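# Load yellow cells into remote channels per polarity marks

## Task

Seat both yellow cells fully in the remote's two channels, oriented to match the marks in the battery compartment. With the remote as it starts, the right-hand channel (from the robot's view) gets its yellow end pointing away from the robot, and the left-hand channel gets its yellow end pointing toward the robot. At the end the remote must still lie back-side up on the mat, the silver cells must still be on the mat, and the cover must remain off and label-side up on the mat. Nothing already correct may be undone.

## Robot and tools

Robot: two 6-joint arms, left_arm and right_arm, each ending in a parallel two-finger gripper with a wrist camera (cam_left_wrist, cam_right_wrist, both 672x504 fisheye). The left_arm base sits at about (+0.005, +0.291, 0) m and the right_arm base at about (+0.054, -0.371, 0) m, both facing +x.

Scene frame: origin at table-top height, midway between the nominal bases. +x points out over the table, +z up, +y toward the left_arm side. The words left and right in arm names do not match image sides. Reported gripper positions (end_effector_position, metres) and orientations (end_effector_quat_wxyz) use this frame. They may be a few centimetres off, more at long reach. The reported point lies between the finger pads, about 1 cm behind the tips. The fingers point along the gripper's +z and open along its y.

Command rows: every motion command is a row of 14 numbers, always covering both arms even if one stays still. Order: left_arm waist, shoulder, elbow, wrist pitch, wrist yaw, wrist roll, opening; then the same seven for right_arm. The six joint values are absolute target angles in radians, the same quantities printed under Joint positions. Stated ranges per arm: waist -2.618 to 3.054, shoulder 0.000 to 3.142, elbow 0.000 to 3.142, wrist pitch -1.571 to 1.571, wrist yaw -1.571 to 1.571, wrist roll -2.094 to 2.094. Real ends may differ by up to 0.059 rad; a target more than 0.059 beyond a stated end and beyond the current angle makes the call refused. Requests past the real end are clipped and the result may report "joint sent to its limit". Opening is a target from -1 (closed) to +1 (fully open, 0.094 m pad gap); between those ends it maps to where grip_measured will read.

Tools:
- execute_actions(actions, cameras): actions holds one item or is empty. Empty list: just report the state (images of all cameras by default). {"rows": [...], "steps": n}: up to 15 rows, each held for one 1/30 s step; the final row repeats if steps exceed rows; at least 5 steps. {"steps": n} alone (max 300) waits. cameras picks which images to return; ["all"] for all, [] for none.
- move(target, speed, blend, grip_force, cameras): target is one 14-number row or a list of up to 15 rows; joints travel together to each. speed is rad/s for the joint with the longest way (0.01 to 12.57, default 0.5), one value or one per target. blend (rad) rounds corners between listed targets; 0 stops at each. grip_force is the finger force cap in newtons, 10 to 50, one value or one per arm; it persists. Lower forces close the fingers slowly (about 8 s from open at 20). Minimum path 0.5 s; paths over 10 s are cut short. The move does not avoid obstacles or the other arm. The result adds a move: line, e.g. done, off_target (stopped more than 0.035 rad from target), moving, held, fault; limits=held means steps were withheld.
- wait(seconds): 0 to 10 s, sending nothing new; the arms continue toward the last row.
- zoom_image(camera, region): region [x0, y0, x1, y1] in pixels of that camera's newest image, at most 504 by 504.
- read_manual(section): returns licence texts only.
- finished_scene(scene): closes the current scene (give its number) and grades it; irreversible. Check the result before calling.

Arms keep heading to the last commanded row meanwhile. Each action's result is captured 5 steps before it ends. Each control step, a joint's target cannot lead its measured angle by more than 0.339 rad (first three joints) or 2.2 rad (wrist joints), and a target over 200 mm from the current gripper position is scaled back.

Result lines: Joint positions and Joint velocities list each arm's six joints then the pad gap (m, m/s); "within noise" means at rest. grip_measured is opening on the command scale; empty it can read up to 2.5 mm wide, and on a gripped hard part up to about 3 mm narrower. grip_effort_nm is the gripper motor effort (negative closing), not pad force. Joint torques are drive outputs including gravity; joints 1-3 wrap at ±28 N m. "joint command not followed" means the clearance check altered targets. MOTOR HOT appears at 75 °C; at 90 °C the arm folds and stops for good. Camera calibration gives K, fisheye distortion and T_world_to_cam for projecting scene points.

Grasping: squeeze rises about 1 N per 0.001 below first touch, then jumps to the force cap near 20 N. Close gently on small or round cells; release by commanding well above grip_measured.

Avoid: dropping or flinging parts, releasing moving parts, pushing anything off the table, fast contacts or targets far past contact (they press hard), slamming fixed things, letting the arms touch or one gripper pinch the other, strain on camera cables, long holds with arms stretched or pushing an unreachable pose (overheating), and any arm stop. A loose object may be nudged occasionally by outside pushes; recheck with cameras.

Each tool is called after ">>>" as name(argument=value, ...), one argument or row to a line, values as JSON.

## Session

>>> execute_actions(
  actions=[],
)

Scene clock: 0.00 s of 4760.00 s.
left_arm: end_effector_position=(+0.2496, +0.3294, +0.2402) grip_measured=+1.000 grip_effort_nm=n/a end_effector_quat_wxyz=(+0.444, +0.041, +0.883, +0.146) | right_arm: end_effector_position=(+0.4098, -0.2967, +0.2571) grip_measured=+1.000 grip_effort_nm=n/a end_effector_quat_wxyz=(+0.594, -0.032, +0.791, +0.141)
Joint positions: left_arm=[-0.047 0.667 0.838 -0.789 -0.237 0.198 0.094] | right_arm=[0.099 0.964 0.667 0.037 -0.129 0.159 0.094]
Joint velocities: within noise
Joint torques (N m): no reading
Motor temperatures (°C): left_arm=[25 25 32 26 23 23 28] | right_arm=[27 23 29 27 24 25 23]
Heat: left arm: 32 °C; right arm: 29 °C.

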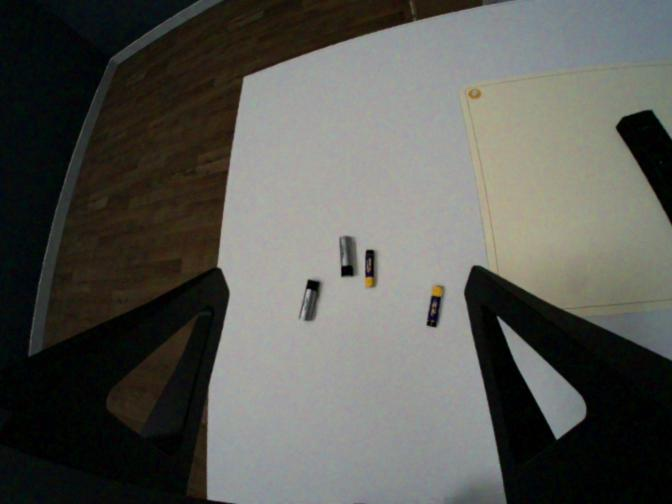

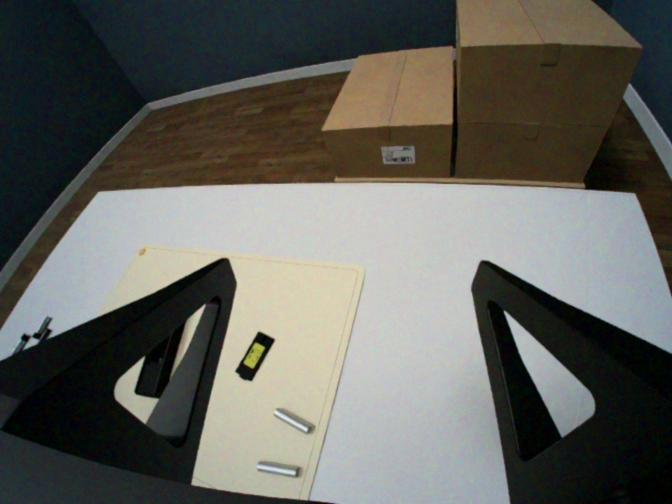

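>>> zoom_image(
  camera="cam_left_wrist",
  region=[270, 200, 470, 350],
)

>>> zoom_image(
  camera="cam_right_wrist",
  region=[80, 250, 380, 504],
)

>>> zoom_image(
  camera="cam_left_wrist",
  region=[460, 60, 672, 310],
)

Scaled by 2.520 from the camera's 672x504 image, which has a finer 960x720 frame.

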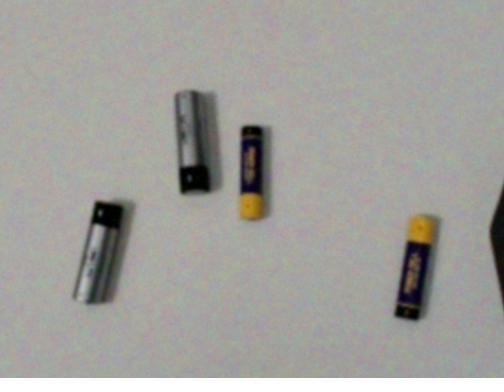

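Scaled by 1.680 from the camera's 672x504 image, which has a finer 960x720 frame.

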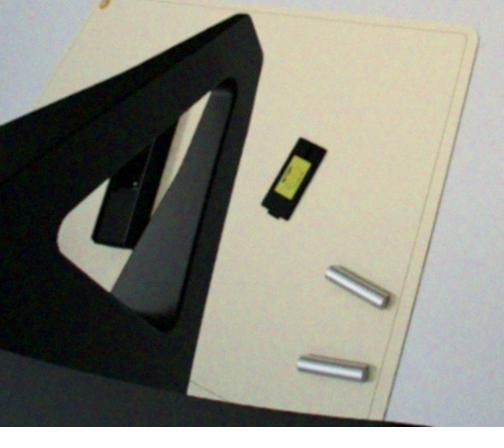

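Scaled by 2.016 from the camera's 672x504 image, which has a finer 960x720 frame.

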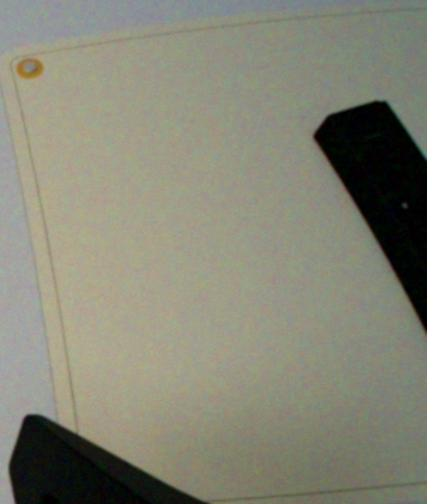

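>>> move(
  target=[-0.595, 1.831, 1.38, -0.549, 0, 0, 1, 0.099, 0.964, 0.667, 0.037, -0.129, 0.159, 1],
  speed=1.0,
  cameras=["cam_left_wrist"],
)

>>> zoom_image(
  camera="cam_left_wrist",
  region=[200, 130, 500, 380],
)

Scene clock: 4.23 s of 4760.00 s.
left_arm: end_effector_position=(+0.3944, +0.0461, +0.1027) grip_measured=+1.000 grip_effort_nm=0.00 end_effector_quat_wxyz=(+0.258, +0.272, +0.925, -0.068) | right_arm: end_effector_position=(+0.4098, -0.2967, +0.2571) grip_measured=+1.000 grip_effort_nm=-0.01 end_effector_quat_wxyz=(+0.594, -0.032, +0.791, +0.141)
Joint positions: left_arm=[-0.596 1.821 1.353 -0.563 -0.012 0.008 0.094] | right_arm=[0.099 0.964 0.667 0.037 -0.129 0.159 0.094]
Joint torques (N m): left_arm=[0.24 -8.47 10.88 1.41 0.11 -0.05] | right_arm=[0.06 -2.25 7.5 2.19 -0.02 0.04]
Heat: left arm: 33 °C; right arm: 30 °C.
Kept back: nothing.
move: done
camera_calibration:
cam_left_wrist: T_world_to_cam=[[-0.54735, -0.834718, -0.060455, 0.262258], [-0.835104, 0.540011, 0.104825, 0.309235], [-0.0548527, 0.107862, -0.992651, 0.220694], [0, 0, 0, 1]] pos_world=[0.413896, 0.0281164, 0.202511]
Images, in order (width x height): cam_left_wrist 672x504.

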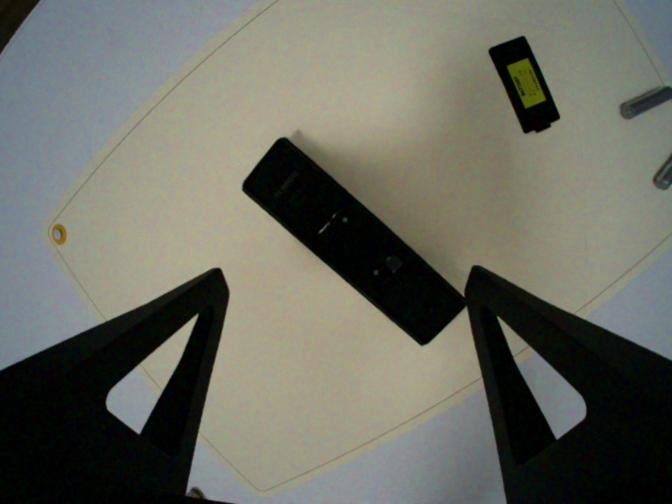

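Scaled by 1.680 from the camera's 672x504 image, which has a finer 960x720 frame.

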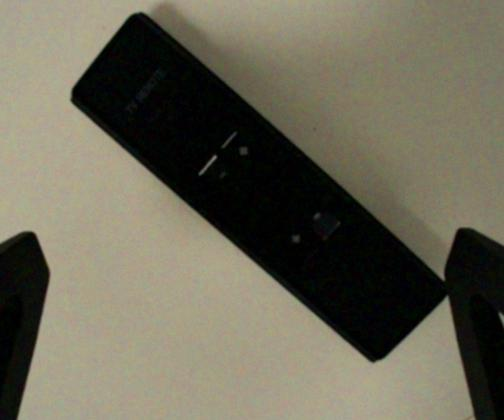

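>>> zoom_image(
  camera="cam_left_wrist",
  region=[290, 190, 430, 300],
)

Scaled by 3.600 from the camera's 672x504 image, which has a finer 960x720 frame.

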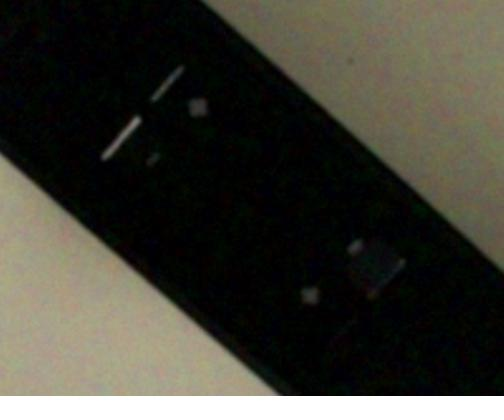

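>>> move(
  target=[0.012, 1.58, 1.14, -1.115, 0, 0.225, 0, 0.099, 0.964, 0.667, 0.037, -0.129, 0.159, 1],
  speed=1.0,
  cameras=["cam_left_wrist"],
)

Scene clock: 9.13 s of 4760.00 s.
left_arm: end_effector_position=(+0.2825, +0.3040, +0.0782) grip_measured=+0.003 grip_effort_nm=-0.14 end_effector_quat_wxyz=(+0.004, +0.088, +0.996, +0.004) | right_arm: end_effector_position=(+0.4098, -0.2967, +0.2571) grip_measured=+1.000 grip_effort_nm=-0.01 end_effector_quat_wxyz=(+0.594, -0.032, +0.791, +0.141)
Joint positions: left_arm=[0.011 1.605 1.151 -1.106 -0.007 0.217 0.047] | right_arm=[0.099 0.964 0.667 0.037 -0.129 0.159 0.094]
Joint torques (N m): left_arm=[0.03 -8.9 6.27 0.22 0.07 0.11] | right_arm=[0.05 -2.25 7.5 2.19 -0.02 0.04]
Heat: left arm: 33 °C; right arm: 31 °C.
Kept back: nothing.
move: done
camera_calibration:
cam_left_wrist: T_world_to_cam=[[-0.208919, -0.976978, -0.0432017, 0.361147], [-0.790836, 0.142797, 0.595137, 0.148874], [-0.575266, 0.158501, -0.802463, 0.279163], [0, 0, 0, 1]] pos_world=[0.353778, 0.287327, 0.151019]
Images, in order (width x height): cam_left_wrist 672x504.

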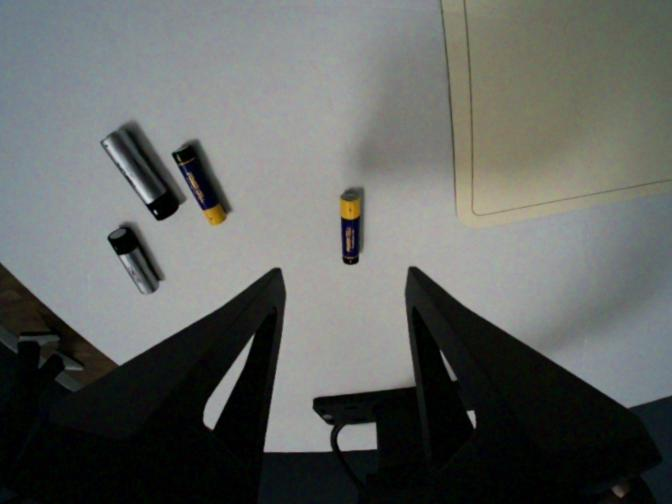

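>>> move(
  target=[0.029, 1.62, 0.93, -0.872, 0, 0.235, 0, 0.099, 0.964, 0.667, 0.037, -0.129, 0.159, 1],
  speed=0.6,
  cameras=["cam_left_wrist"],
)

Scene clock: 11.17 s of 4760.00 s.
left_arm: end_effector_position=(+0.2668, +0.3063, +0.0273) grip_measured=+0.003 grip_effort_nm=-0.14 end_effector_quat_wxyz=(+0.007, +0.088, +0.996, +0.005) | right_arm: end_effector_position=(+0.4098, -0.2967, +0.2571) grip_measured=+1.000 grip_effort_nm=-0.01 end_effector_quat_wxyz=(+0.594, -0.032, +0.791, +0.141)
Joint positions: left_arm=[0.022 1.605 0.937 -0.887 -0.007 0.227 0.047] | right_arm=[0.099 0.964 0.667 0.037 -0.129 0.159 0.094]
Joint torques (N m): left_arm=[0.46 -4.75 6.05 0.45 0.1 0.11] | right_arm=[0.06 -2.25 7.49 2.19 -0.02 0.04]
Motor temperatures (°C): left_arm=[25 25 33 27 23 23 28] | right_arm=[27 23 31 32 24 25 23]
Heat: left arm: 33 °C; right arm: 32 °C.
Kept back: nothing.
move: done
camera_calibration:
cam_left_wrist: T_world_to_cam=[[-0.20832, -0.977036, -0.0447625, 0.357835], [-0.794257, 0.142287, 0.590687, 0.167741], [-0.570753, 0.158605, -0.805659, 0.227757], [0, 0, 0, 1]] pos_world=[0.337767, 0.289627, 0.10043]
Images, in order (width x height): cam_left_wrist 672x504.

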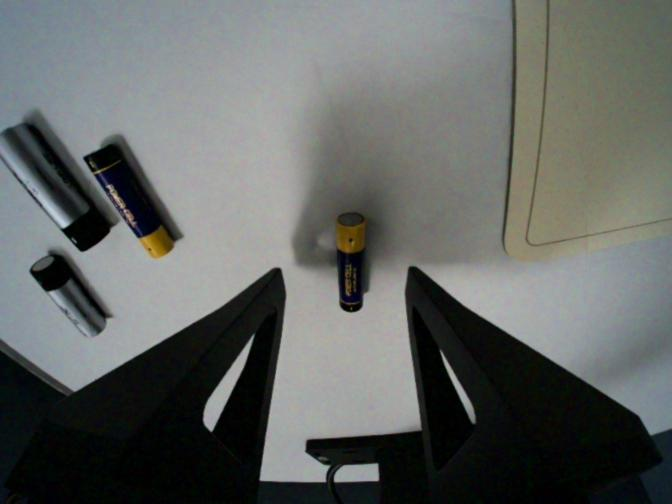

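>>> move(
  target=[0.012, 1.641, 0.897, -0.818, 0, 0.235, 0, 0.099, 0.964, 0.667, 0.037, -0.129, 0.159, 1],
  speed=0.3,
  cameras=["cam_left_wrist"],
)

Scene clock: 12.40 s of 4760.00 s.
left_arm: end_effector_position=(+0.2653, +0.3057, +0.0161) grip_measured=+0.003 grip_effort_nm=-0.14 end_effector_quat_wxyz=(+0.004, +0.089, +0.996, +0.005) | right_arm: end_effector_position=(+0.4098, -0.2967, +0.2571) grip_measured=+1.000 grip_effort_nm=-0.01 end_effector_quat_wxyz=(+0.594, -0.032, +0.791, +0.141)
Joint positions: left_arm=[0.02 1.626 0.909 -0.845 -0.008 0.228 0.047] | right_arm=[0.099 0.964 0.667 0.037 -0.129 0.159 0.094]
Joint torques (N m): left_arm=[-0.7 -4.83 5.42 0.6 0.1 0.1] | right_arm=[0.06 -2.26 7.49 2.19 -0.02 0.04]
Heat: left arm: 33 °C; right arm: 32 °C.
Kept back: nothing.
move: done
camera_calibration:
cam_left_wrist: T_world_to_cam=[[-0.211537, -0.976383, -0.0439218, 0.357018], [-0.790194, 0.144406, 0.5956, 0.171508], [-0.575191, 0.160698, -0.802079, 0.218417], [0, 0, 0, 1]] pos_world=[0.336678, 0.28872, 0.0887181]
Images, in order (width x height): cam_left_wrist 672x504.

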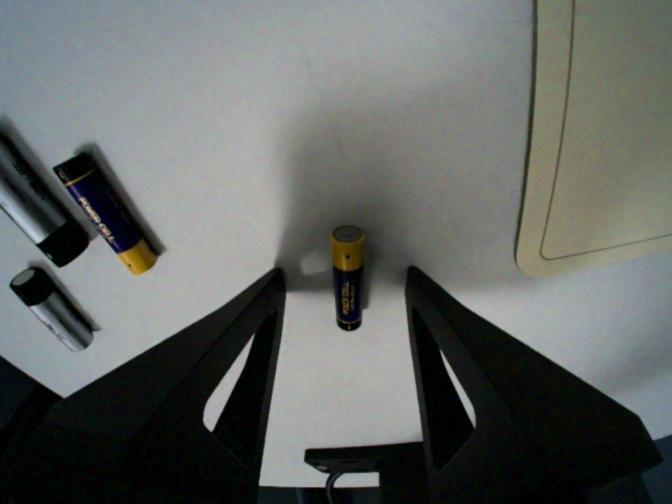

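>>> move(
  target=[
    [0.012, 1.651, 0.882, -0.80, 0, 0.235, 0, 0.099, 0.964, 0.667, 0.037, -0.129, 0.159, 1],
    [0.012, 1.651, 0.882, -0.80, 0, 0.235, -1, 0.099, 0.964, 0.667, 0.037, -0.129, 0.159, 1],
  ],
  speed=0.3,
  grip_force=20,
  cameras=["cam_left_wrist"],
)

Scene clock: 17.20 s of 4760.00 s.
left_arm: end_effector_position=(+0.2699, +0.3060, +0.0158) grip_measured=-0.770 grip_effort_nm=-0.45 end_effector_quat_wxyz=(+0.013, +0.090, +0.996, +0.007) | right_arm: end_effector_position=(+0.4098, -0.2967, +0.2571) grip_measured=+1.000 grip_effort_nm=-0.01 end_effector_quat_wxyz=(+0.594, -0.032, +0.791, +0.141)
Joint positions: left_arm=[0.019 1.626 0.908 -0.824 -0.01 0.228 0.011] | right_arm=[0.099 0.964 0.667 0.037 -0.129 0.159 0.094]
Joint torques (N m): left_arm=[-0.55 -3.85 4.16 0.6 0.1 0.1] | right_arm=[0.06 -2.25 7.5 2.19 -0.01 0.04]
Heat: left arm: 33 °C; right arm: 33 °C.
Kept back: nothing.
grip_force (N): 20, 20
move: done; target 2's new numbers were sent with left_arm's wrist pitch 0.044 rad from that target
camera_calibration:
cam_left_wrist: T_world_to_cam=[[-0.21135, -0.976095, -0.0506908, 0.358284], [-0.8012, 0.143309, 0.580982, 0.178746], [-0.55983, 0.163404, -0.812336, 0.215968], [0, 0, 0, 1]] pos_world=[0.33984, 0.288813, 0.0897522]
Images, in order (width x height): cam_left_wrist 672x504.

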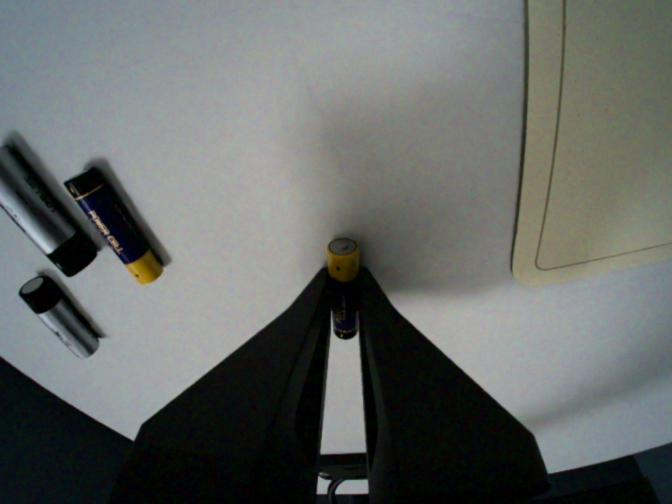

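>>> move(
  target=[
    [0.012, 1.58, 1.16, -1.14, 0, 0.228, -1, 0.099, 0.964, 0.667, 0.037, -0.129, 0.159, 1],
    [-0.615, 2.471, 2.342, -1.442, 0, -0.857, -1, 0.099, 0.964, 0.667, 0.037, -0.129, 0.159, 1],
  ],
  speed=[0.5, 0.9],
  blend=[0.1, 0],
  cameras=["cam_left_wrist"],
)

>>> zoom_image(
  camera="cam_left_wrist",
  region=[220, 80, 460, 340],
)

Scene clock: 20.47 s of 4760.00 s.
left_arm: end_effector_position=(+0.4000, +0.0256, +0.0650) grip_measured=-0.771 grip_effort_nm=-0.47 end_effector_quat_wxyz=(+0.003, -0.128, +0.992, -0.005) | right_arm: end_effector_position=(+0.4098, -0.2967, +0.2571) grip_measured=+1.000 grip_effort_nm=-0.01 end_effector_quat_wxyz=(+0.594, -0.032, +0.791, +0.141)
Joint positions: left_arm=[-0.62 2.446 2.316 -1.431 0.003 -0.848 0.011] | right_arm=[0.099 0.964 0.667 0.037 -0.129 0.159 0.094]
Joint torques (N m): left_arm=[0.42 -11.44 9.87 0.19 -0.05 -0.07] | right_arm=[0.06 -2.25 7.5 2.19 -0.02 0.04]
Heat: left arm: 34 °C; right arm: 34 °C.
Kept back: nothing.
grip_force (N): 20, 20
move: done
camera_calibration:
cam_left_wrist: T_world_to_cam=[[0.220253, -0.975151, -0.0238567, -0.0599511], [-0.778583, -0.190483, 0.597934, 0.292943], [-0.58762, -0.113123, -0.80119, 0.392046], [0, 0, 0, 1]] pos_world=[0.471659, 0.0416887, 0.137513]
Images, in order (width x height): cam_left_wrist 672x504.

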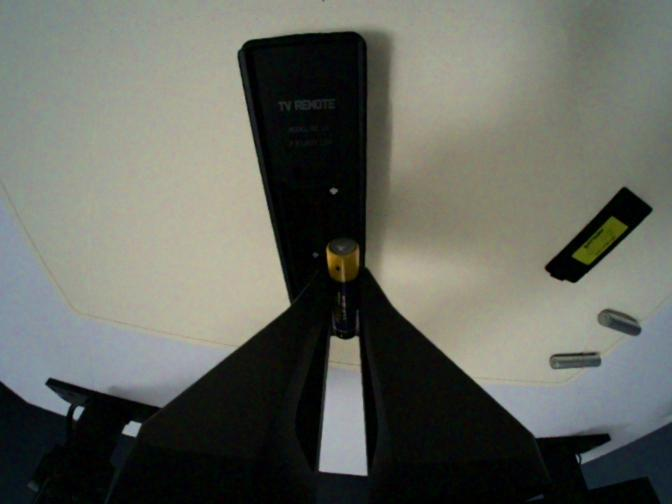

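Scaled by 1.938 from the camera's 672x504 image, which has a finer 960x720 frame.

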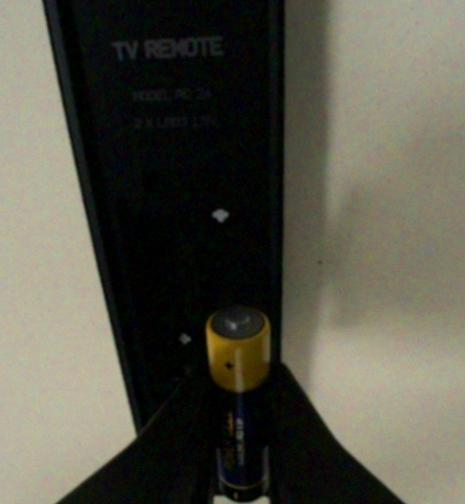

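>>> move(
  target=[-0.602, 2.432, 2.197, -1.328, 0, -0.898, -1, 0.099, 0.964, 0.667, 0.037, -0.129, 0.159, 1],
  speed=0.3,
  cameras=["cam_left_wrist"],
)

>>> zoom_image(
  camera="cam_left_wrist",
  region=[240, 110, 440, 310],
)

Scene clock: 23.03 s of 4760.00 s.
left_arm: end_effector_position=(+0.4006, +0.0323, +0.0374) grip_measured=-0.771 grip_effort_nm=-0.47 end_effector_quat_wxyz=(-0.004, -0.154, +0.988, +0.002) | right_arm: end_effector_position=(+0.4098, -0.2967, +0.2571) grip_measured=+1.000 grip_effort_nm=-0.01 end_effector_quat_wxyz=(+0.594, -0.032, +0.791, +0.141)
Joint positions: left_arm=[-0.608 2.446 2.207 -1.34 0.003 -0.889 0.011] | right_arm=[0.099 0.964 0.667 0.037 -0.129 0.159 0.094]
Joint torques (N m): left_arm=[0.44 -15.04 6.45 0.4 0 -0.06] | right_arm=[0.06 -2.25 7.49 2.19 -0.02 0.04]
Heat: left arm: 34 °C; right arm: 34 °C.
Kept back: nothing.
grip_force (N): 20, 20
move: done
camera_calibration:
cam_left_wrist: T_world_to_cam=[[0.271802, -0.961599, -0.038095, -0.0746772], [-0.75736, -0.23816, 0.608018, 0.303839], [-0.593742, -0.136409, -0.793009, 0.373984], [0, 0, 0, 1]] pos_world=[0.472463, 0.0515675, 0.108988]
Images, in order (width x height): cam_left_wrist 672x504.

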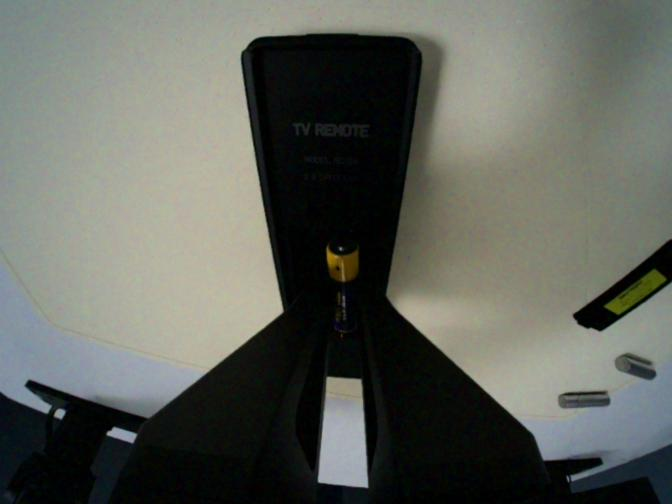

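Scaled by 2.520 from the camera's 672x504 image, which has a finer 960x720 frame.

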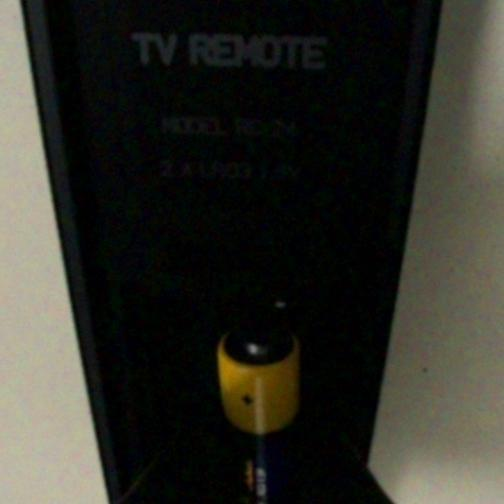

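>>> zoom_image(
  camera="cam_left_wrist",
  region=[290, 190, 400, 300],
)

Scaled by 4.582 from the camera's 672x504 image, which has a finer 960x720 frame.

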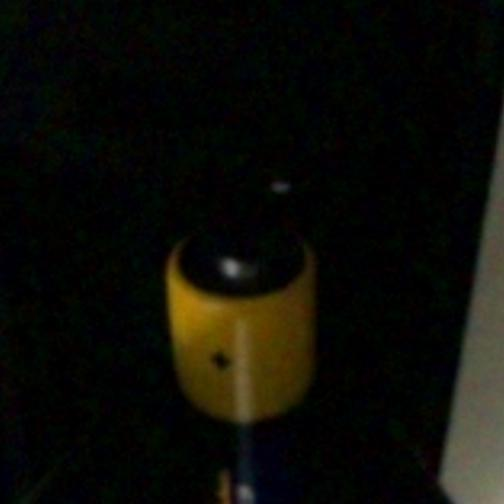

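>>> move(
  target=[-0.602, 2.392, 2.155, -1.28, 0, -0.898, -1, 0.099, 0.964, 0.667, 0.037, -0.129, 0.159, 1],
  speed=0.3,
  cameras=["cam_left_wrist"],
)

>>> zoom_image(
  camera="cam_left_wrist",
  region=[240, 150, 440, 350],
)

Scene clock: 25.50 s of 4760.00 s.
left_arm: end_effector_position=(+0.4001, +0.0330, +0.0325) grip_measured=-0.771 grip_effort_nm=-0.47 end_effector_quat_wxyz=(-0.002, -0.155, +0.988, +0.000) | right_arm: end_effector_position=(+0.4098, -0.2967, +0.2571) grip_measured=+1.000 grip_effort_nm=-0.01 end_effector_quat_wxyz=(+0.594, -0.032, +0.791, +0.141)
Joint positions: left_arm=[-0.608 2.435 2.167 -1.307 0.003 -0.89 0.011] | right_arm=[0.099 0.964 0.667 0.037 -0.129 0.159 0.094]
Joint torques (N m): left_arm=[0.4 -17.68 6.22 0.55 -0.02 -0.08] | right_arm=[0.05 -2.25 7.49 2.19 -0.02 0.04]
Heat: left arm: 34 °C; right arm: 35 °C.
Kept back: nothing.
grip_force (N): 20, 20
move: off_target (left_arm); left_arm: the shoulder is farthest, 0.043 rad from its target
camera_calibration:
cam_left_wrist: T_world_to_cam=[[0.272662, -0.961487, -0.0346222, -0.0745385], [-0.759863, -0.237279, 0.605233, 0.30772], [-0.590139, -0.138716, -0.795295, 0.368565], [0, 0, 0, 1]] pos_world=[0.471654, 0.0524736, 0.104295]
Images, in order (width x height): cam_left_wrist 672x504.

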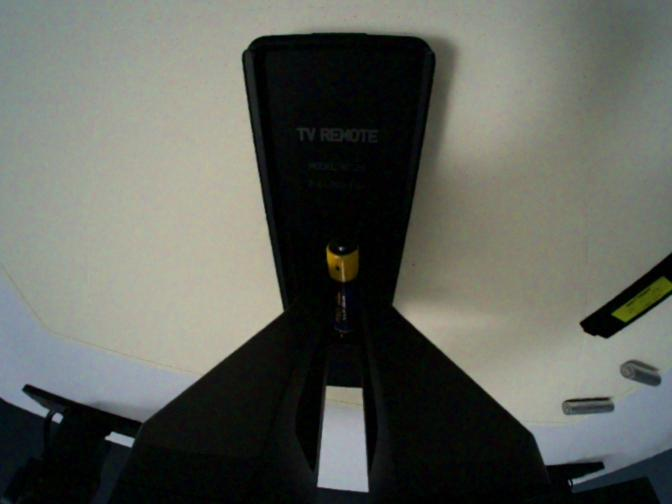

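Scaled by 2.520 from the camera's 672x504 image, which has a finer 960x720 frame.

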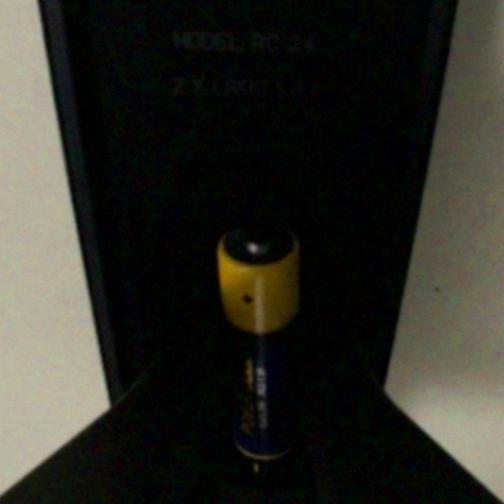

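>>> move(
  target=[-0.602, 2.366, 2.143, -1.256, 0, -0.898, -1, 0.099, 0.964, 0.667, 0.037, -0.129, 0.159, 1],
  speed=0.3,
  cameras=["cam_left_wrist"],
)

>>> zoom_image(
  camera="cam_left_wrist",
  region=[240, 150, 440, 350],
)

Scene clock: 26.83 s of 4760.00 s.
left_arm: end_effector_position=(+0.4068, +0.0286, +0.0421) grip_measured=-0.772 grip_effort_nm=-0.47 end_effector_quat_wxyz=(+0.016, -0.155, +0.988, -0.017) | right_arm: end_effector_position=(+0.4098, -0.2967, +0.2571) grip_measured=+1.000 grip_effort_nm=-0.01 end_effector_quat_wxyz=(+0.594, -0.032, +0.791, +0.141)
Joint positions: left_arm=[-0.608 2.408 2.155 -1.272 0.003 -0.89 0.011] | right_arm=[0.099 0.964 0.667 0.037 -0.129 0.159 0.094]
Joint torques (N m): left_arm=[0.29 -17.59 6.27 0.54 -0.02 -0.06] | right_arm=[0.05 -2.25 7.5 2.19 -0.01 0.04]
Heat: left arm: 34 °C; right arm: 35 °C.
Kept back: nothing.
grip_force (N): 20, 20
move: off_target (left_arm); left_arm: the shoulder is farthest, 0.042 rad from its target
camera_calibration:
cam_left_wrist: T_world_to_cam=[[0.273364, -0.961904, 0.00364631, -0.0822214], [-0.784952, -0.220882, 0.578845, 0.316762], [-0.555988, -0.161097, -0.81543, 0.367182], [0, 0, 0, 1]] pos_world=[0.475268, 0.0500299, 0.116355]
Images, in order (width x height): cam_left_wrist 672x504.

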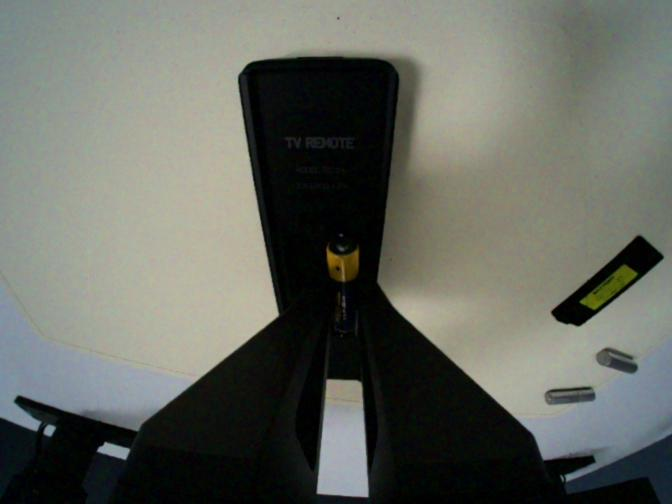

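Scaled by 2.520 from the camera's 672x504 image, which has a finer 960x720 frame.

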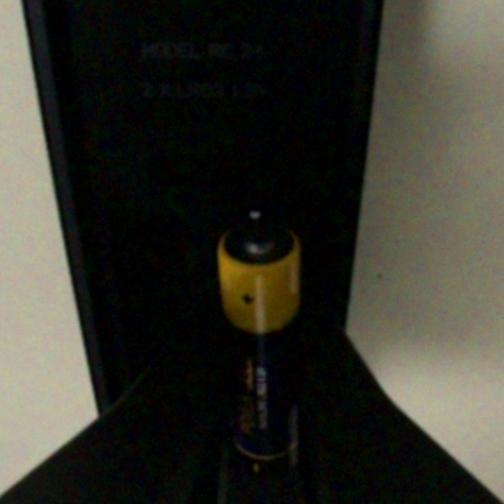

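>>> move(
  target=[-0.610, 2.364, 2.106, -1.232, 0, -0.885, -1, 0.099, 0.964, 0.667, 0.037, -0.129, 0.159, 1],
  speed=0.3,
  cameras=["cam_left_wrist"],
)

>>> zoom_image(
  camera="cam_left_wrist",
  region=[240, 150, 440, 350],
)

Scene clock: 28.77 s of 4760.00 s.
left_arm: end_effector_position=(+0.4062, +0.0290, +0.0401) grip_measured=-0.772 grip_effort_nm=-0.47 end_effector_quat_wxyz=(+0.019, -0.155, +0.988, -0.019) | right_arm: end_effector_position=(+0.4098, -0.2967, +0.2571) grip_measured=+1.000 grip_effort_nm=-0.01 end_effector_quat_wxyz=(+0.594, -0.032, +0.791, +0.141)
Joint positions: left_arm=[-0.608 2.395 2.125 -1.247 0.003 -0.89 0.011] | right_arm=[0.099 0.964 0.667 0.037 -0.129 0.159 0.094]
Joint torques (N m): left_arm=[-0.24 -16.44 5.78 0.57 -0.01 0.08] | right_arm=[0.06 -2.25 7.5 2.19 -0.02 0.04]
Heat: left arm: 34 °C; right arm: 35 °C.
Kept back: nothing.
grip_force (N): 20, 20
move: done
camera_calibration:
cam_left_wrist: T_world_to_cam=[[0.273279, -0.961899, 0.00828872, -0.0817506], [-0.787962, -0.218904, 0.575497, 0.318873], [-0.551755, -0.163802, -0.817762, 0.363669], [0, 0, 0, 1]] pos_world=[0.474257, 0.0507367, 0.114562]
Images, in order (width x height): cam_left_wrist 672x504.

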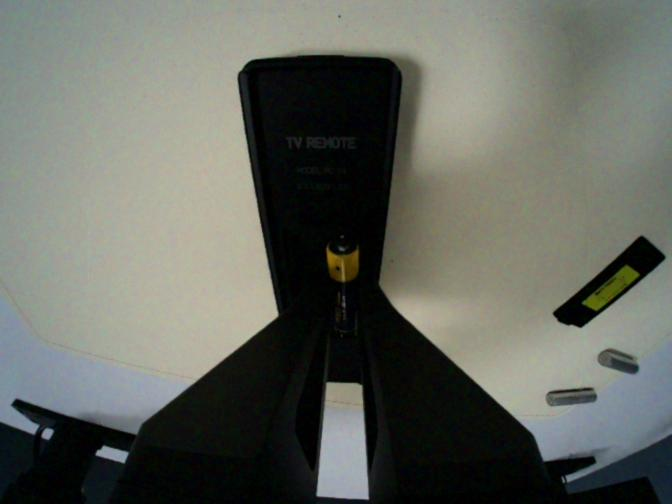

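Scaled by 2.520 from the camera's 672x504 image, which has a finer 960x720 frame.

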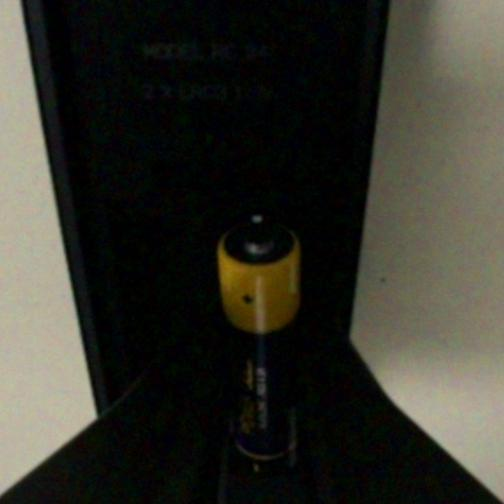

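>>> move(
  target=[-0.622, 2.438, 2.167, -1.284, 0, -0.868, -1, 0.099, 0.964, 0.667, 0.037, -0.129, 0.159, 1],
  speed=0.3,
  cameras=["cam_left_wrist"],
)

>>> zoom_image(
  camera="cam_left_wrist",
  region=[240, 150, 440, 350],
)

Scene clock: 29.83 s of 4760.00 s.
left_arm: end_effector_position=(+0.4030, +0.0280, +0.0403) grip_measured=-0.772 grip_effort_nm=-0.47 end_effector_quat_wxyz=(+0.013, -0.144, +0.989, -0.013) | right_arm: end_effector_position=(+0.4098, -0.2967, +0.2571) grip_measured=+1.000 grip_effort_nm=-0.01 end_effector_quat_wxyz=(+0.594, -0.032, +0.791, +0.141)
Joint positions: left_arm=[-0.613 2.404 2.143 -1.272 0.002 -0.874 0.011] | right_arm=[0.099 0.964 0.667 0.037 -0.129 0.159 0.094]
Joint torques (N m): left_arm=[-0.75 -10.47 9.8 0.24 -0.02 0.08] | right_arm=[0.06 -2.25 7.5 2.19 -0.02 0.04]
Heat: left arm: 34 °C; right arm: 36 °C.
Kept back: nothing.
grip_force (N): 20, 20
move: done
camera_calibration:
cam_left_wrist: T_world_to_cam=[[0.253195, -0.967407, -0.00405162, -0.0730902], [-0.785508, -0.208028, 0.582839, 0.314302], [-0.564685, -0.144389, -0.812578, 0.366402], [0, 0, 0, 1]] pos_world=[0.472294, 0.0475801, 0.114247]
Images, in order (width x height): cam_left_wrist 672x504.

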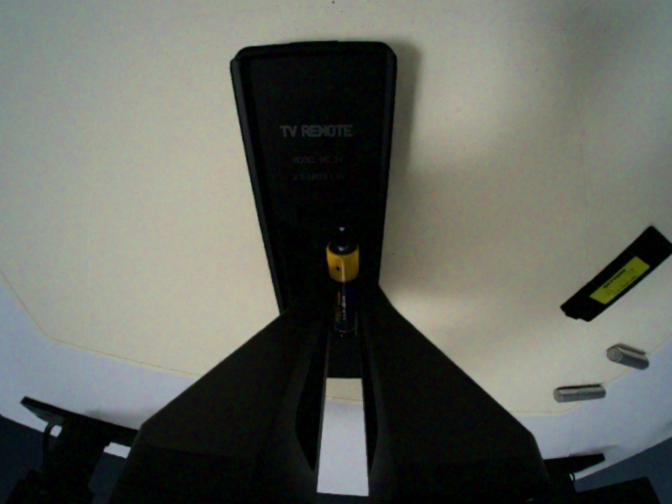

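Scaled by 2.520 from the camera's 672x504 image, which has a finer 960x720 frame.

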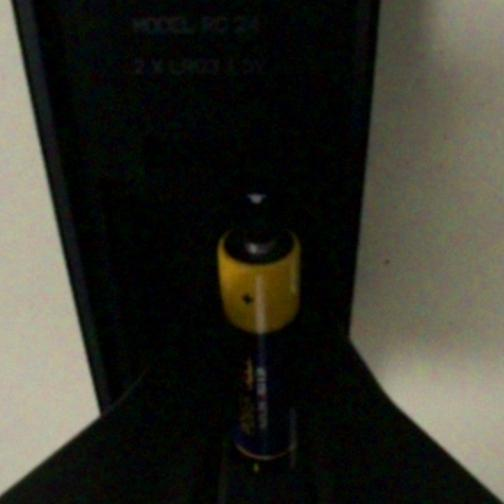

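>>> move(
  target=[-0.622, 2.446, 2.112, -1.238, 0, -0.868, -1, 0.099, 0.964, 0.667, 0.037, -0.129, 0.159, 1],
  speed=0.2,
)

Scene clock: 30.77 s of 4760.00 s.
left_arm: end_effector_position=(+0.4031, +0.0279, +0.0395) grip_measured=-0.772 grip_effort_nm=-0.47 end_effector_quat_wxyz=(+0.013, -0.144, +0.989, -0.013) | right_arm: end_effector_position=(+0.4098, -0.2967, +0.2571) grip_measured=+1.000 grip_effort_nm=-0.01 end_effector_quat_wxyz=(+0.594, -0.032, +0.791, +0.141)
Joint positions: left_arm=[-0.613 2.405 2.14 -1.268 0.002 -0.874 0.011] | right_arm=[0.099 0.964 0.667 0.037 -0.129 0.159 0.094]
Joint torques (N m): left_arm=[-0.76 -9.96 4.89 0.7 -0.01 0.11] | right_arm=[0.06 -2.25 7.5 2.19 -0.02 0.04]
Heat: left arm: 34 °C; right arm: 36 °C.
Kept back: nothing.
grip_force (N): 20, 20
move: off_target (left_arm); left_arm: the shoulder is farthest, 0.041 rad from its target

>>> move(
  target=[-0.622, 2.451, 2.100, -1.228, 0, -0.868, -1, 0.099, 0.964, 0.667, 0.037, -0.129, 0.159, 1],
  speed=0.2,
  cameras=["cam_left_wrist"],
)

>>> zoom_image(
  camera="cam_left_wrist",
  region=[240, 150, 440, 350],
)

Scene clock: 31.70 s of 4760.00 s.
left_arm: end_effector_position=(+0.4030, +0.0280, +0.0389) grip_measured=-0.772 grip_effort_nm=-0.47 end_effector_quat_wxyz=(+0.013, -0.144, +0.989, -0.013) | right_arm: end_effector_position=(+0.4098, -0.2967, +0.2571) grip_measured=+1.000 grip_effort_nm=-0.01 end_effector_quat_wxyz=(+0.594, -0.032, +0.791, +0.141)
Joint positions: left_arm=[-0.613 2.405 2.138 -1.266 0.002 -0.873 0.011] | right_arm=[0.099 0.964 0.667 0.037 -0.129 0.159 0.094]
Joint torques (N m): left_arm=[-0.7 -9.5 3.88 0.76 -0.04 0.07] | right_arm=[0.05 -2.24 7.5 2.19 -0.01 0.04]
Heat: left arm: 34 °C; right arm: 36 °C.
Kept back: nothing.
grip_force (N): 20, 20
move: off_target (left_arm); left_arm: the shoulder is farthest, 0.046 rad from its target
camera_calibration:
cam_left_wrist: T_world_to_cam=[[0.25204, -0.967708, -0.00408547, -0.0726567], [-0.785739, -0.207107, 0.582856, 0.315239], [-0.564881, -0.143693, -0.812565, 0.365364], [0, 0, 0, 1]] pos_world=[0.472395, 0.0474779, 0.112847]
Images, in order (width x height): cam_left_wrist 672x504.

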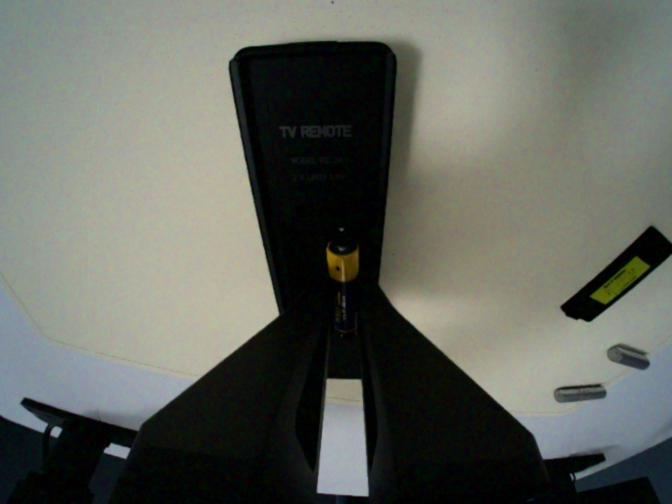

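Scaled by 2.520 from the camera's 672x504 image, which has a finer 960x720 frame.

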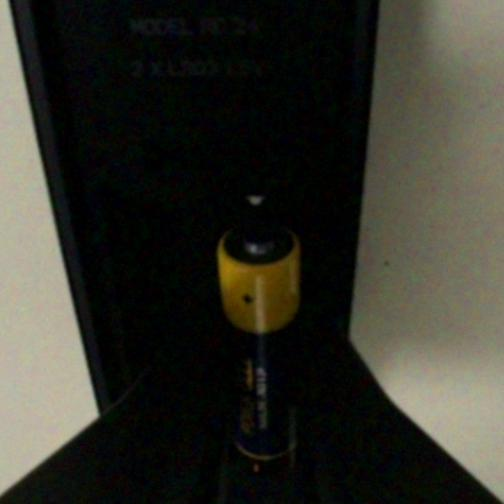

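>>> move(
  target=[-0.622, 2.455, 2.088, -1.218, 0, -0.868, -1, 0.099, 0.964, 0.667, 0.037, -0.129, 0.159, 1],
  speed=0.2,
)

Scene clock: 32.63 s of 4760.00 s.
left_arm: end_effector_position=(+0.4029, +0.0280, +0.0383) grip_measured=-0.772 grip_effort_nm=-0.47 end_effector_quat_wxyz=(+0.013, -0.144, +0.989, -0.013) | right_arm: end_effector_position=(+0.4098, -0.2967, +0.2571) grip_measured=+1.000 grip_effort_nm=-0.01 end_effector_quat_wxyz=(+0.594, -0.032, +0.791, +0.141)
Joint positions: left_arm=[-0.613 2.405 2.135 -1.264 0.002 -0.873 0.011] | right_arm=[0.099 0.964 0.667 0.037 -0.129 0.159 0.094]
Joint torques (N m): left_arm=[-0.73 -9.09 3.02 0.84 -0.02 0.07] | right_arm=[0.06 -2.25 7.5 2.19 -0.02 0.04]
Heat: left arm: 34 °C; right arm: 36 °C.
Kept back: nothing.
grip_force (N): 20, 20
move: off_target (left_arm); left_arm: the shoulder is farthest, 0.050 rad from its target

>>> execute_actions(
  actions=[
    {"rows":[[-0.62,2.44,2.115,-1.245,0,-0.868,-1,0.099,0.964,0.667,0.037,-0.129,0.159,1],[-0.62,2.44,2.115,-1.245,0,-0.868,-0.8,0.099,0.964,0.667,0.037,-0.129,0.159,1],[-0.62,2.44,2.115,-1.245,0,-0.868,-0.77,0.099,0.964,0.667,0.037,-0.129,0.159,1],[-0.62,2.44,2.115,-1.245,0,-0.868,-0.76,0.099,0.964,0.667,0.037,-0.129,0.159,1],[-0.62,2.44,2.115,-1.245,0,-0.868,-0.75,0.099,0.964,0.667,0.037,-0.129,0.159,1],[-0.62,2.44,2.115,-1.245,0,-0.868,-0.74,0.099,0.964,0.667,0.037,-0.129,0.159,1],[-0.62,2.44,2.115,-1.245,0,-0.868,-0.73,0.099,0.964,0.667,0.037,-0.129,0.159,1],[-0.62,2.44,2.115,-1.245,0,-0.868,-0.72,0.099,0.964,0.667,0.037,-0.129,0.159,1],[-0.62,2.44,2.115,-1.245,0,-0.868,-0.71,0.099,0.964,0.667,0.037,-0.129,0.159,1],[-0.62,2.44,2.115,-1.245,0,-0.868,-0.70,0.099,0.964,0.667,0.037,-0.129,0.159,1],[-0.62,2.44,2.115,-1.245,0,-0.868,-0.69,0.099,0.964,0.667,0.037,-0.129,0.159,1],[-0.62,2.44,2.115,-1.245,0,-0.868,-0.68,0.099,0.964,0.667,0.037,-0.129,0.159,1],[-0.62,2.44,2.115,-1.245,0,-0.868,-0.67,0.099,0.964,0.667,0.037,-0.129,0.159,1],[-0.62,2.44,2.115,-1.245,0,-0.868,-0.66,0.099,0.964,0.667,0.037,-0.129,0.159,1]]},
  ],
)

>>> execute_actions(
  actions=[],
  cameras=["cam_left_wrist"],
)

>>> zoom_image(
  camera="cam_left_wrist",
  region=[240, 150, 440, 350],
)

Scene clock: 33.80 s of 4760.00 s.
left_arm: end_effector_position=(+0.4022, +0.0286, +0.0383) grip_measured=-0.709 grip_effort_nm=0.17 end_effector_quat_wxyz=(+0.012, -0.144, +0.989, -0.012) | right_arm: end_effector_position=(+0.4098, -0.2967, +0.2571) grip_measured=+1.000 grip_effort_nm=-0.01 end_effector_quat_wxyz=(+0.594, -0.032, +0.791, +0.141)
Joint positions: left_arm=[-0.613 2.405 2.135 -1.268 0.002 -0.873 0.014] | right_arm=[0.099 0.964 0.667 0.037 -0.129 0.159 0.094]
Joint velocities: left_arm=[-0.002 -0.012 -0.002 -0.051 -0.022 -0.066 0.013] | right_arm=[within noise]
Joint torques (N m): left_arm=[-0.49 -10.4 5.49 0.67 -0.03 0.09] | right_arm=[0.06 -2.25 7.5 2.19 -0.02 0.04]
Heat: left arm: 34 °C; right arm: 36 °C.
Steps of this call (1-25: nothing new was sent; 26-35: this action's first 10). Readings (joint positions of left_arm | right_arm):
26: [-0.613 2.405 2.135 -1.264 0.002 -0.873] | [0.099 0.964 0.667 0.037 -0.129 0.159]
27: [-0.613 2.405 2.135 -1.264 0.002 -0.873] | [0.099 0.964 0.667 0.037 -0.129 0.159]
29: [-0.613 2.405 2.135 -1.265 0.002 -0.873] | [0.099 0.964 0.667 0.037 -0.129 0.159]
33: [-0.613 2.405 2.135 -1.266 0.002 -0.873] | [0.099 0.964 0.667 0.037 -0.129 0.159]
35: the state above
grip_force (N): 20, 20

Scene clock: 33.97 s of 4760.00 s.
left_arm: end_effector_position=(+0.4019, +0.0295, +0.0383) grip_measured=-0.665 grip_effort_nm=0.18 end_effector_quat_wxyz=(+0.012, -0.144, +0.989, -0.010) | right_arm: end_effector_position=(+0.4098, -0.2967, +0.2571) grip_measured=+1.000 grip_effort_nm=-0.01 end_effector_quat_wxyz=(+0.594, -0.032, +0.791, +0.141)
Joint positions: left_arm=[-0.613 2.405 2.135 -1.271 -0.002 -0.873 0.016] | right_arm=[0.099 0.964 0.667 0.037 -0.129 0.159 0.094]
Joint velocities: within noise
Joint torques (N m): left_arm=[-0.54 -10.39 5.44 0.63 0.04 0.07] | right_arm=[0.06 -2.25 7.5 2.19 -0.01 0.04]
Motor temperatures (°C): left_arm=[25 28 34 27 23 23 28] | right_arm=[27 23 34 36 24 25 23]
Heat: left arm: 34 °C; right arm: 36 °C.
Steps of this call (1-5: your previous action's last 5). Readings (joint positions of left_arm | right_arm):
1: [-0.613 2.405 2.135 -1.268 0.001 -0.873] | [0.099 0.964 0.667 0.037 -0.129 0.159]
2: [-0.613 2.405 2.135 -1.269 0.000 -0.873] | [0.099 0.964 0.667 0.037 -0.129 0.159]
4: [-0.613 2.405 2.135 -1.270 -0.001 -0.873] | [0.099 0.964 0.667 0.037 -0.129 0.159]
5: the state above
grip_force (N): 20, 20
camera_calibration:
cam_left_wrist: T_world_to_cam=[[0.251773, -0.967715, -0.0117469, -0.0705221], [-0.783713, -0.210992, 0.584188, 0.314371], [-0.567806, -0.137877, -0.811533, 0.365389], [0, 0, 0, 1]] pos_world=[0.471602, 0.0484631, 0.112044]
Images, in order (width x height): cam_left_wrist 672x504.

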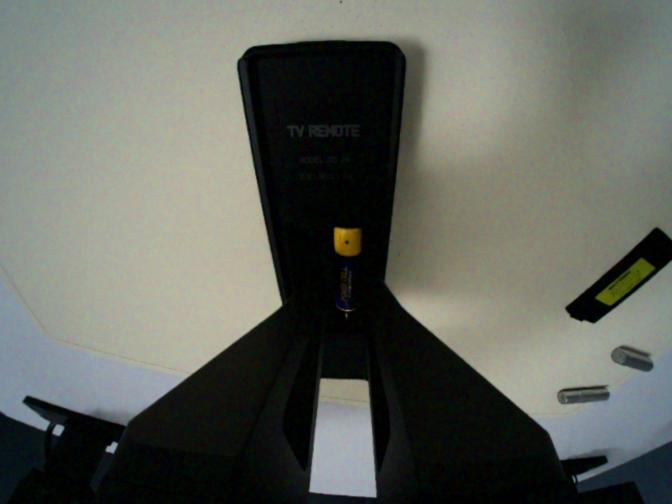

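Scaled by 2.520 from the camera's 672x504 image, which has a finer 960x720 frame.

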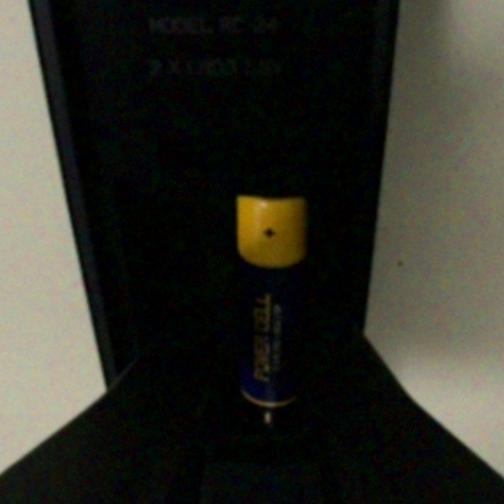

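>>> move(
  target=[-0.62, 2.43, 2.273, -1.40, 0, -0.868, -0.6, 0.099, 0.964, 0.667, 0.037, -0.129, 0.159, 1],
  speed=0.3,
  cameras=["cam_left_wrist"],
)

>>> zoom_image(
  camera="cam_left_wrist",
  region=[250, 150, 430, 330],
)

Scene clock: 35.47 s of 4760.00 s.
left_arm: end_effector_position=(+0.4009, +0.0305, +0.0659) grip_measured=-0.603 grip_effort_nm=0.16 end_effector_quat_wxyz=(+0.011, -0.144, +0.990, -0.007) | right_arm: end_effector_position=(+0.4098, -0.2967, +0.2571) grip_measured=+1.000 grip_effort_nm=-0.01 end_effector_quat_wxyz=(+0.594, -0.032, +0.791, +0.141)
Joint positions: left_arm=[-0.613 2.408 2.251 -1.388 -0.003 -0.873 0.019] | right_arm=[0.099 0.964 0.667 0.037 -0.129 0.159 0.094]
Joint torques (N m): left_arm=[-0.51 -11.59 9.55 0.24 0.05 0.08] | right_arm=[0.06 -2.25 7.5 2.19 -0.02 0.04]
Heat: left arm: 34 °C; right arm: 36 °C.
Kept back: nothing.
grip_force (N): 20, 20
move: done
camera_calibration:
cam_left_wrist: T_world_to_cam=[[0.251783, -0.967644, -0.0164649, -0.0685828], [-0.781738, -0.21338, 0.585964, 0.296794], [-0.570518, -0.134664, -0.81017, 0.38829], [0, 0, 0, 1]] pos_world=[0.470809, 0.049255, 0.139541]
Images, in order (width x height): cam_left_wrist 672x504.

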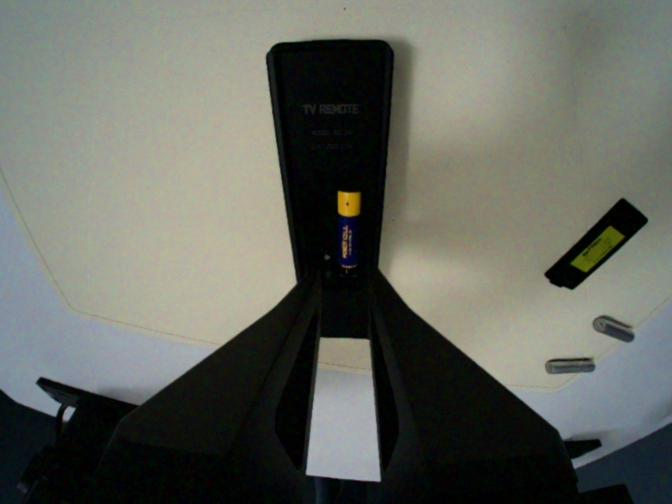

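Scaled by 2.800 from the camera's 672x504 image, which has a finer 960x720 frame.

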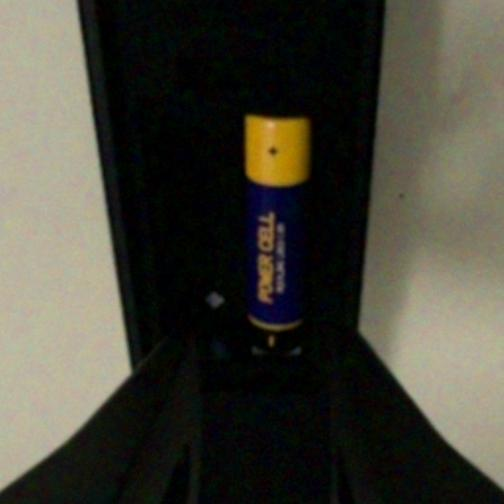

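>>> move(
  target=[
    [-0.624, 2.43, 2.273, -1.40, 0.004, -0.868, -1, 0.099, 0.964, 0.667, 0.037, -0.129, 0.159, 1],
    [-0.624, 2.446, 2.108, -1.238, 0.004, -0.868, -1, 0.099, 0.964, 0.667, 0.037, -0.129, 0.159, 1],
  ],
  speed=0.2,
  cameras=["cam_left_wrist"],
)

>>> zoom_image(
  camera="cam_left_wrist",
  region=[250, 150, 430, 330],
)

Scene clock: 39.03 s of 4760.00 s.
left_arm: end_effector_position=(+0.3989, +0.0285, +0.0358) grip_measured=-0.986 grip_effort_nm=-0.47 end_effector_quat_wxyz=(+0.006, -0.142, +0.990, -0.007) | right_arm: end_effector_position=(+0.4098, -0.2967, +0.2571) grip_measured=+1.000 grip_effort_nm=-0.01 end_effector_quat_wxyz=(+0.594, -0.032, +0.791, +0.141)
Joint positions: left_arm=[-0.617 2.411 2.138 -1.279 0.002 -0.873 0.001] | right_arm=[0.099 0.964 0.667 0.037 -0.129 0.159 0.094]
Joint torques (N m): left_arm=[-0.54 -10.45 4.66 0.76 0.02 0.07] | right_arm=[0.06 -2.25 7.5 2.19 -0.02 0.04]
Heat: left arm: 34 °C; right arm: 37 °C.
Kept back: nothing.
grip_force (N): 20, 20
move: off_target (left_arm); left_arm: the wrist pitch is farthest, 0.041 rad from its target
camera_calibration:
cam_left_wrist: T_world_to_cam=[[0.247803, -0.968633, -0.0185661, -0.0688566], [-0.777093, -0.210173, 0.593257, 0.310235], [-0.57855, -0.132583, -0.804799, 0.365372], [0, 0, 0, 1]] pos_world=[0.46953, 0.0469483, 0.108724]
Images, in order (width x height): cam_left_wrist 672x504.

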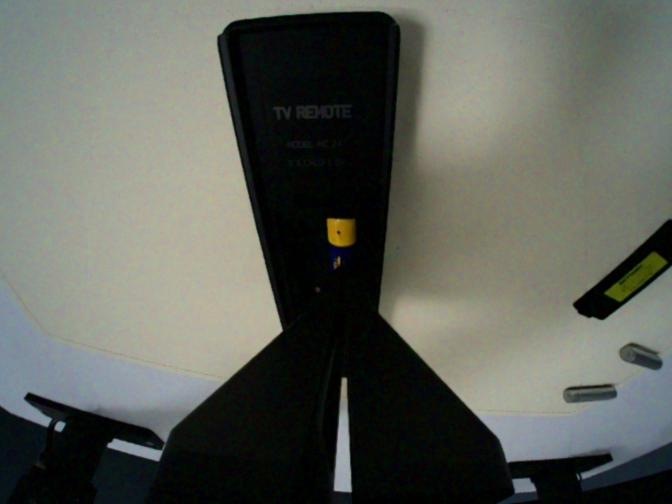

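Scaled by 2.800 from the camera's 672x504 image, which has a finer 960x720 frame.

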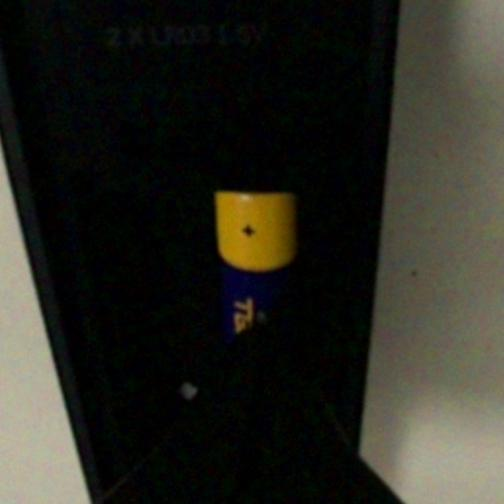

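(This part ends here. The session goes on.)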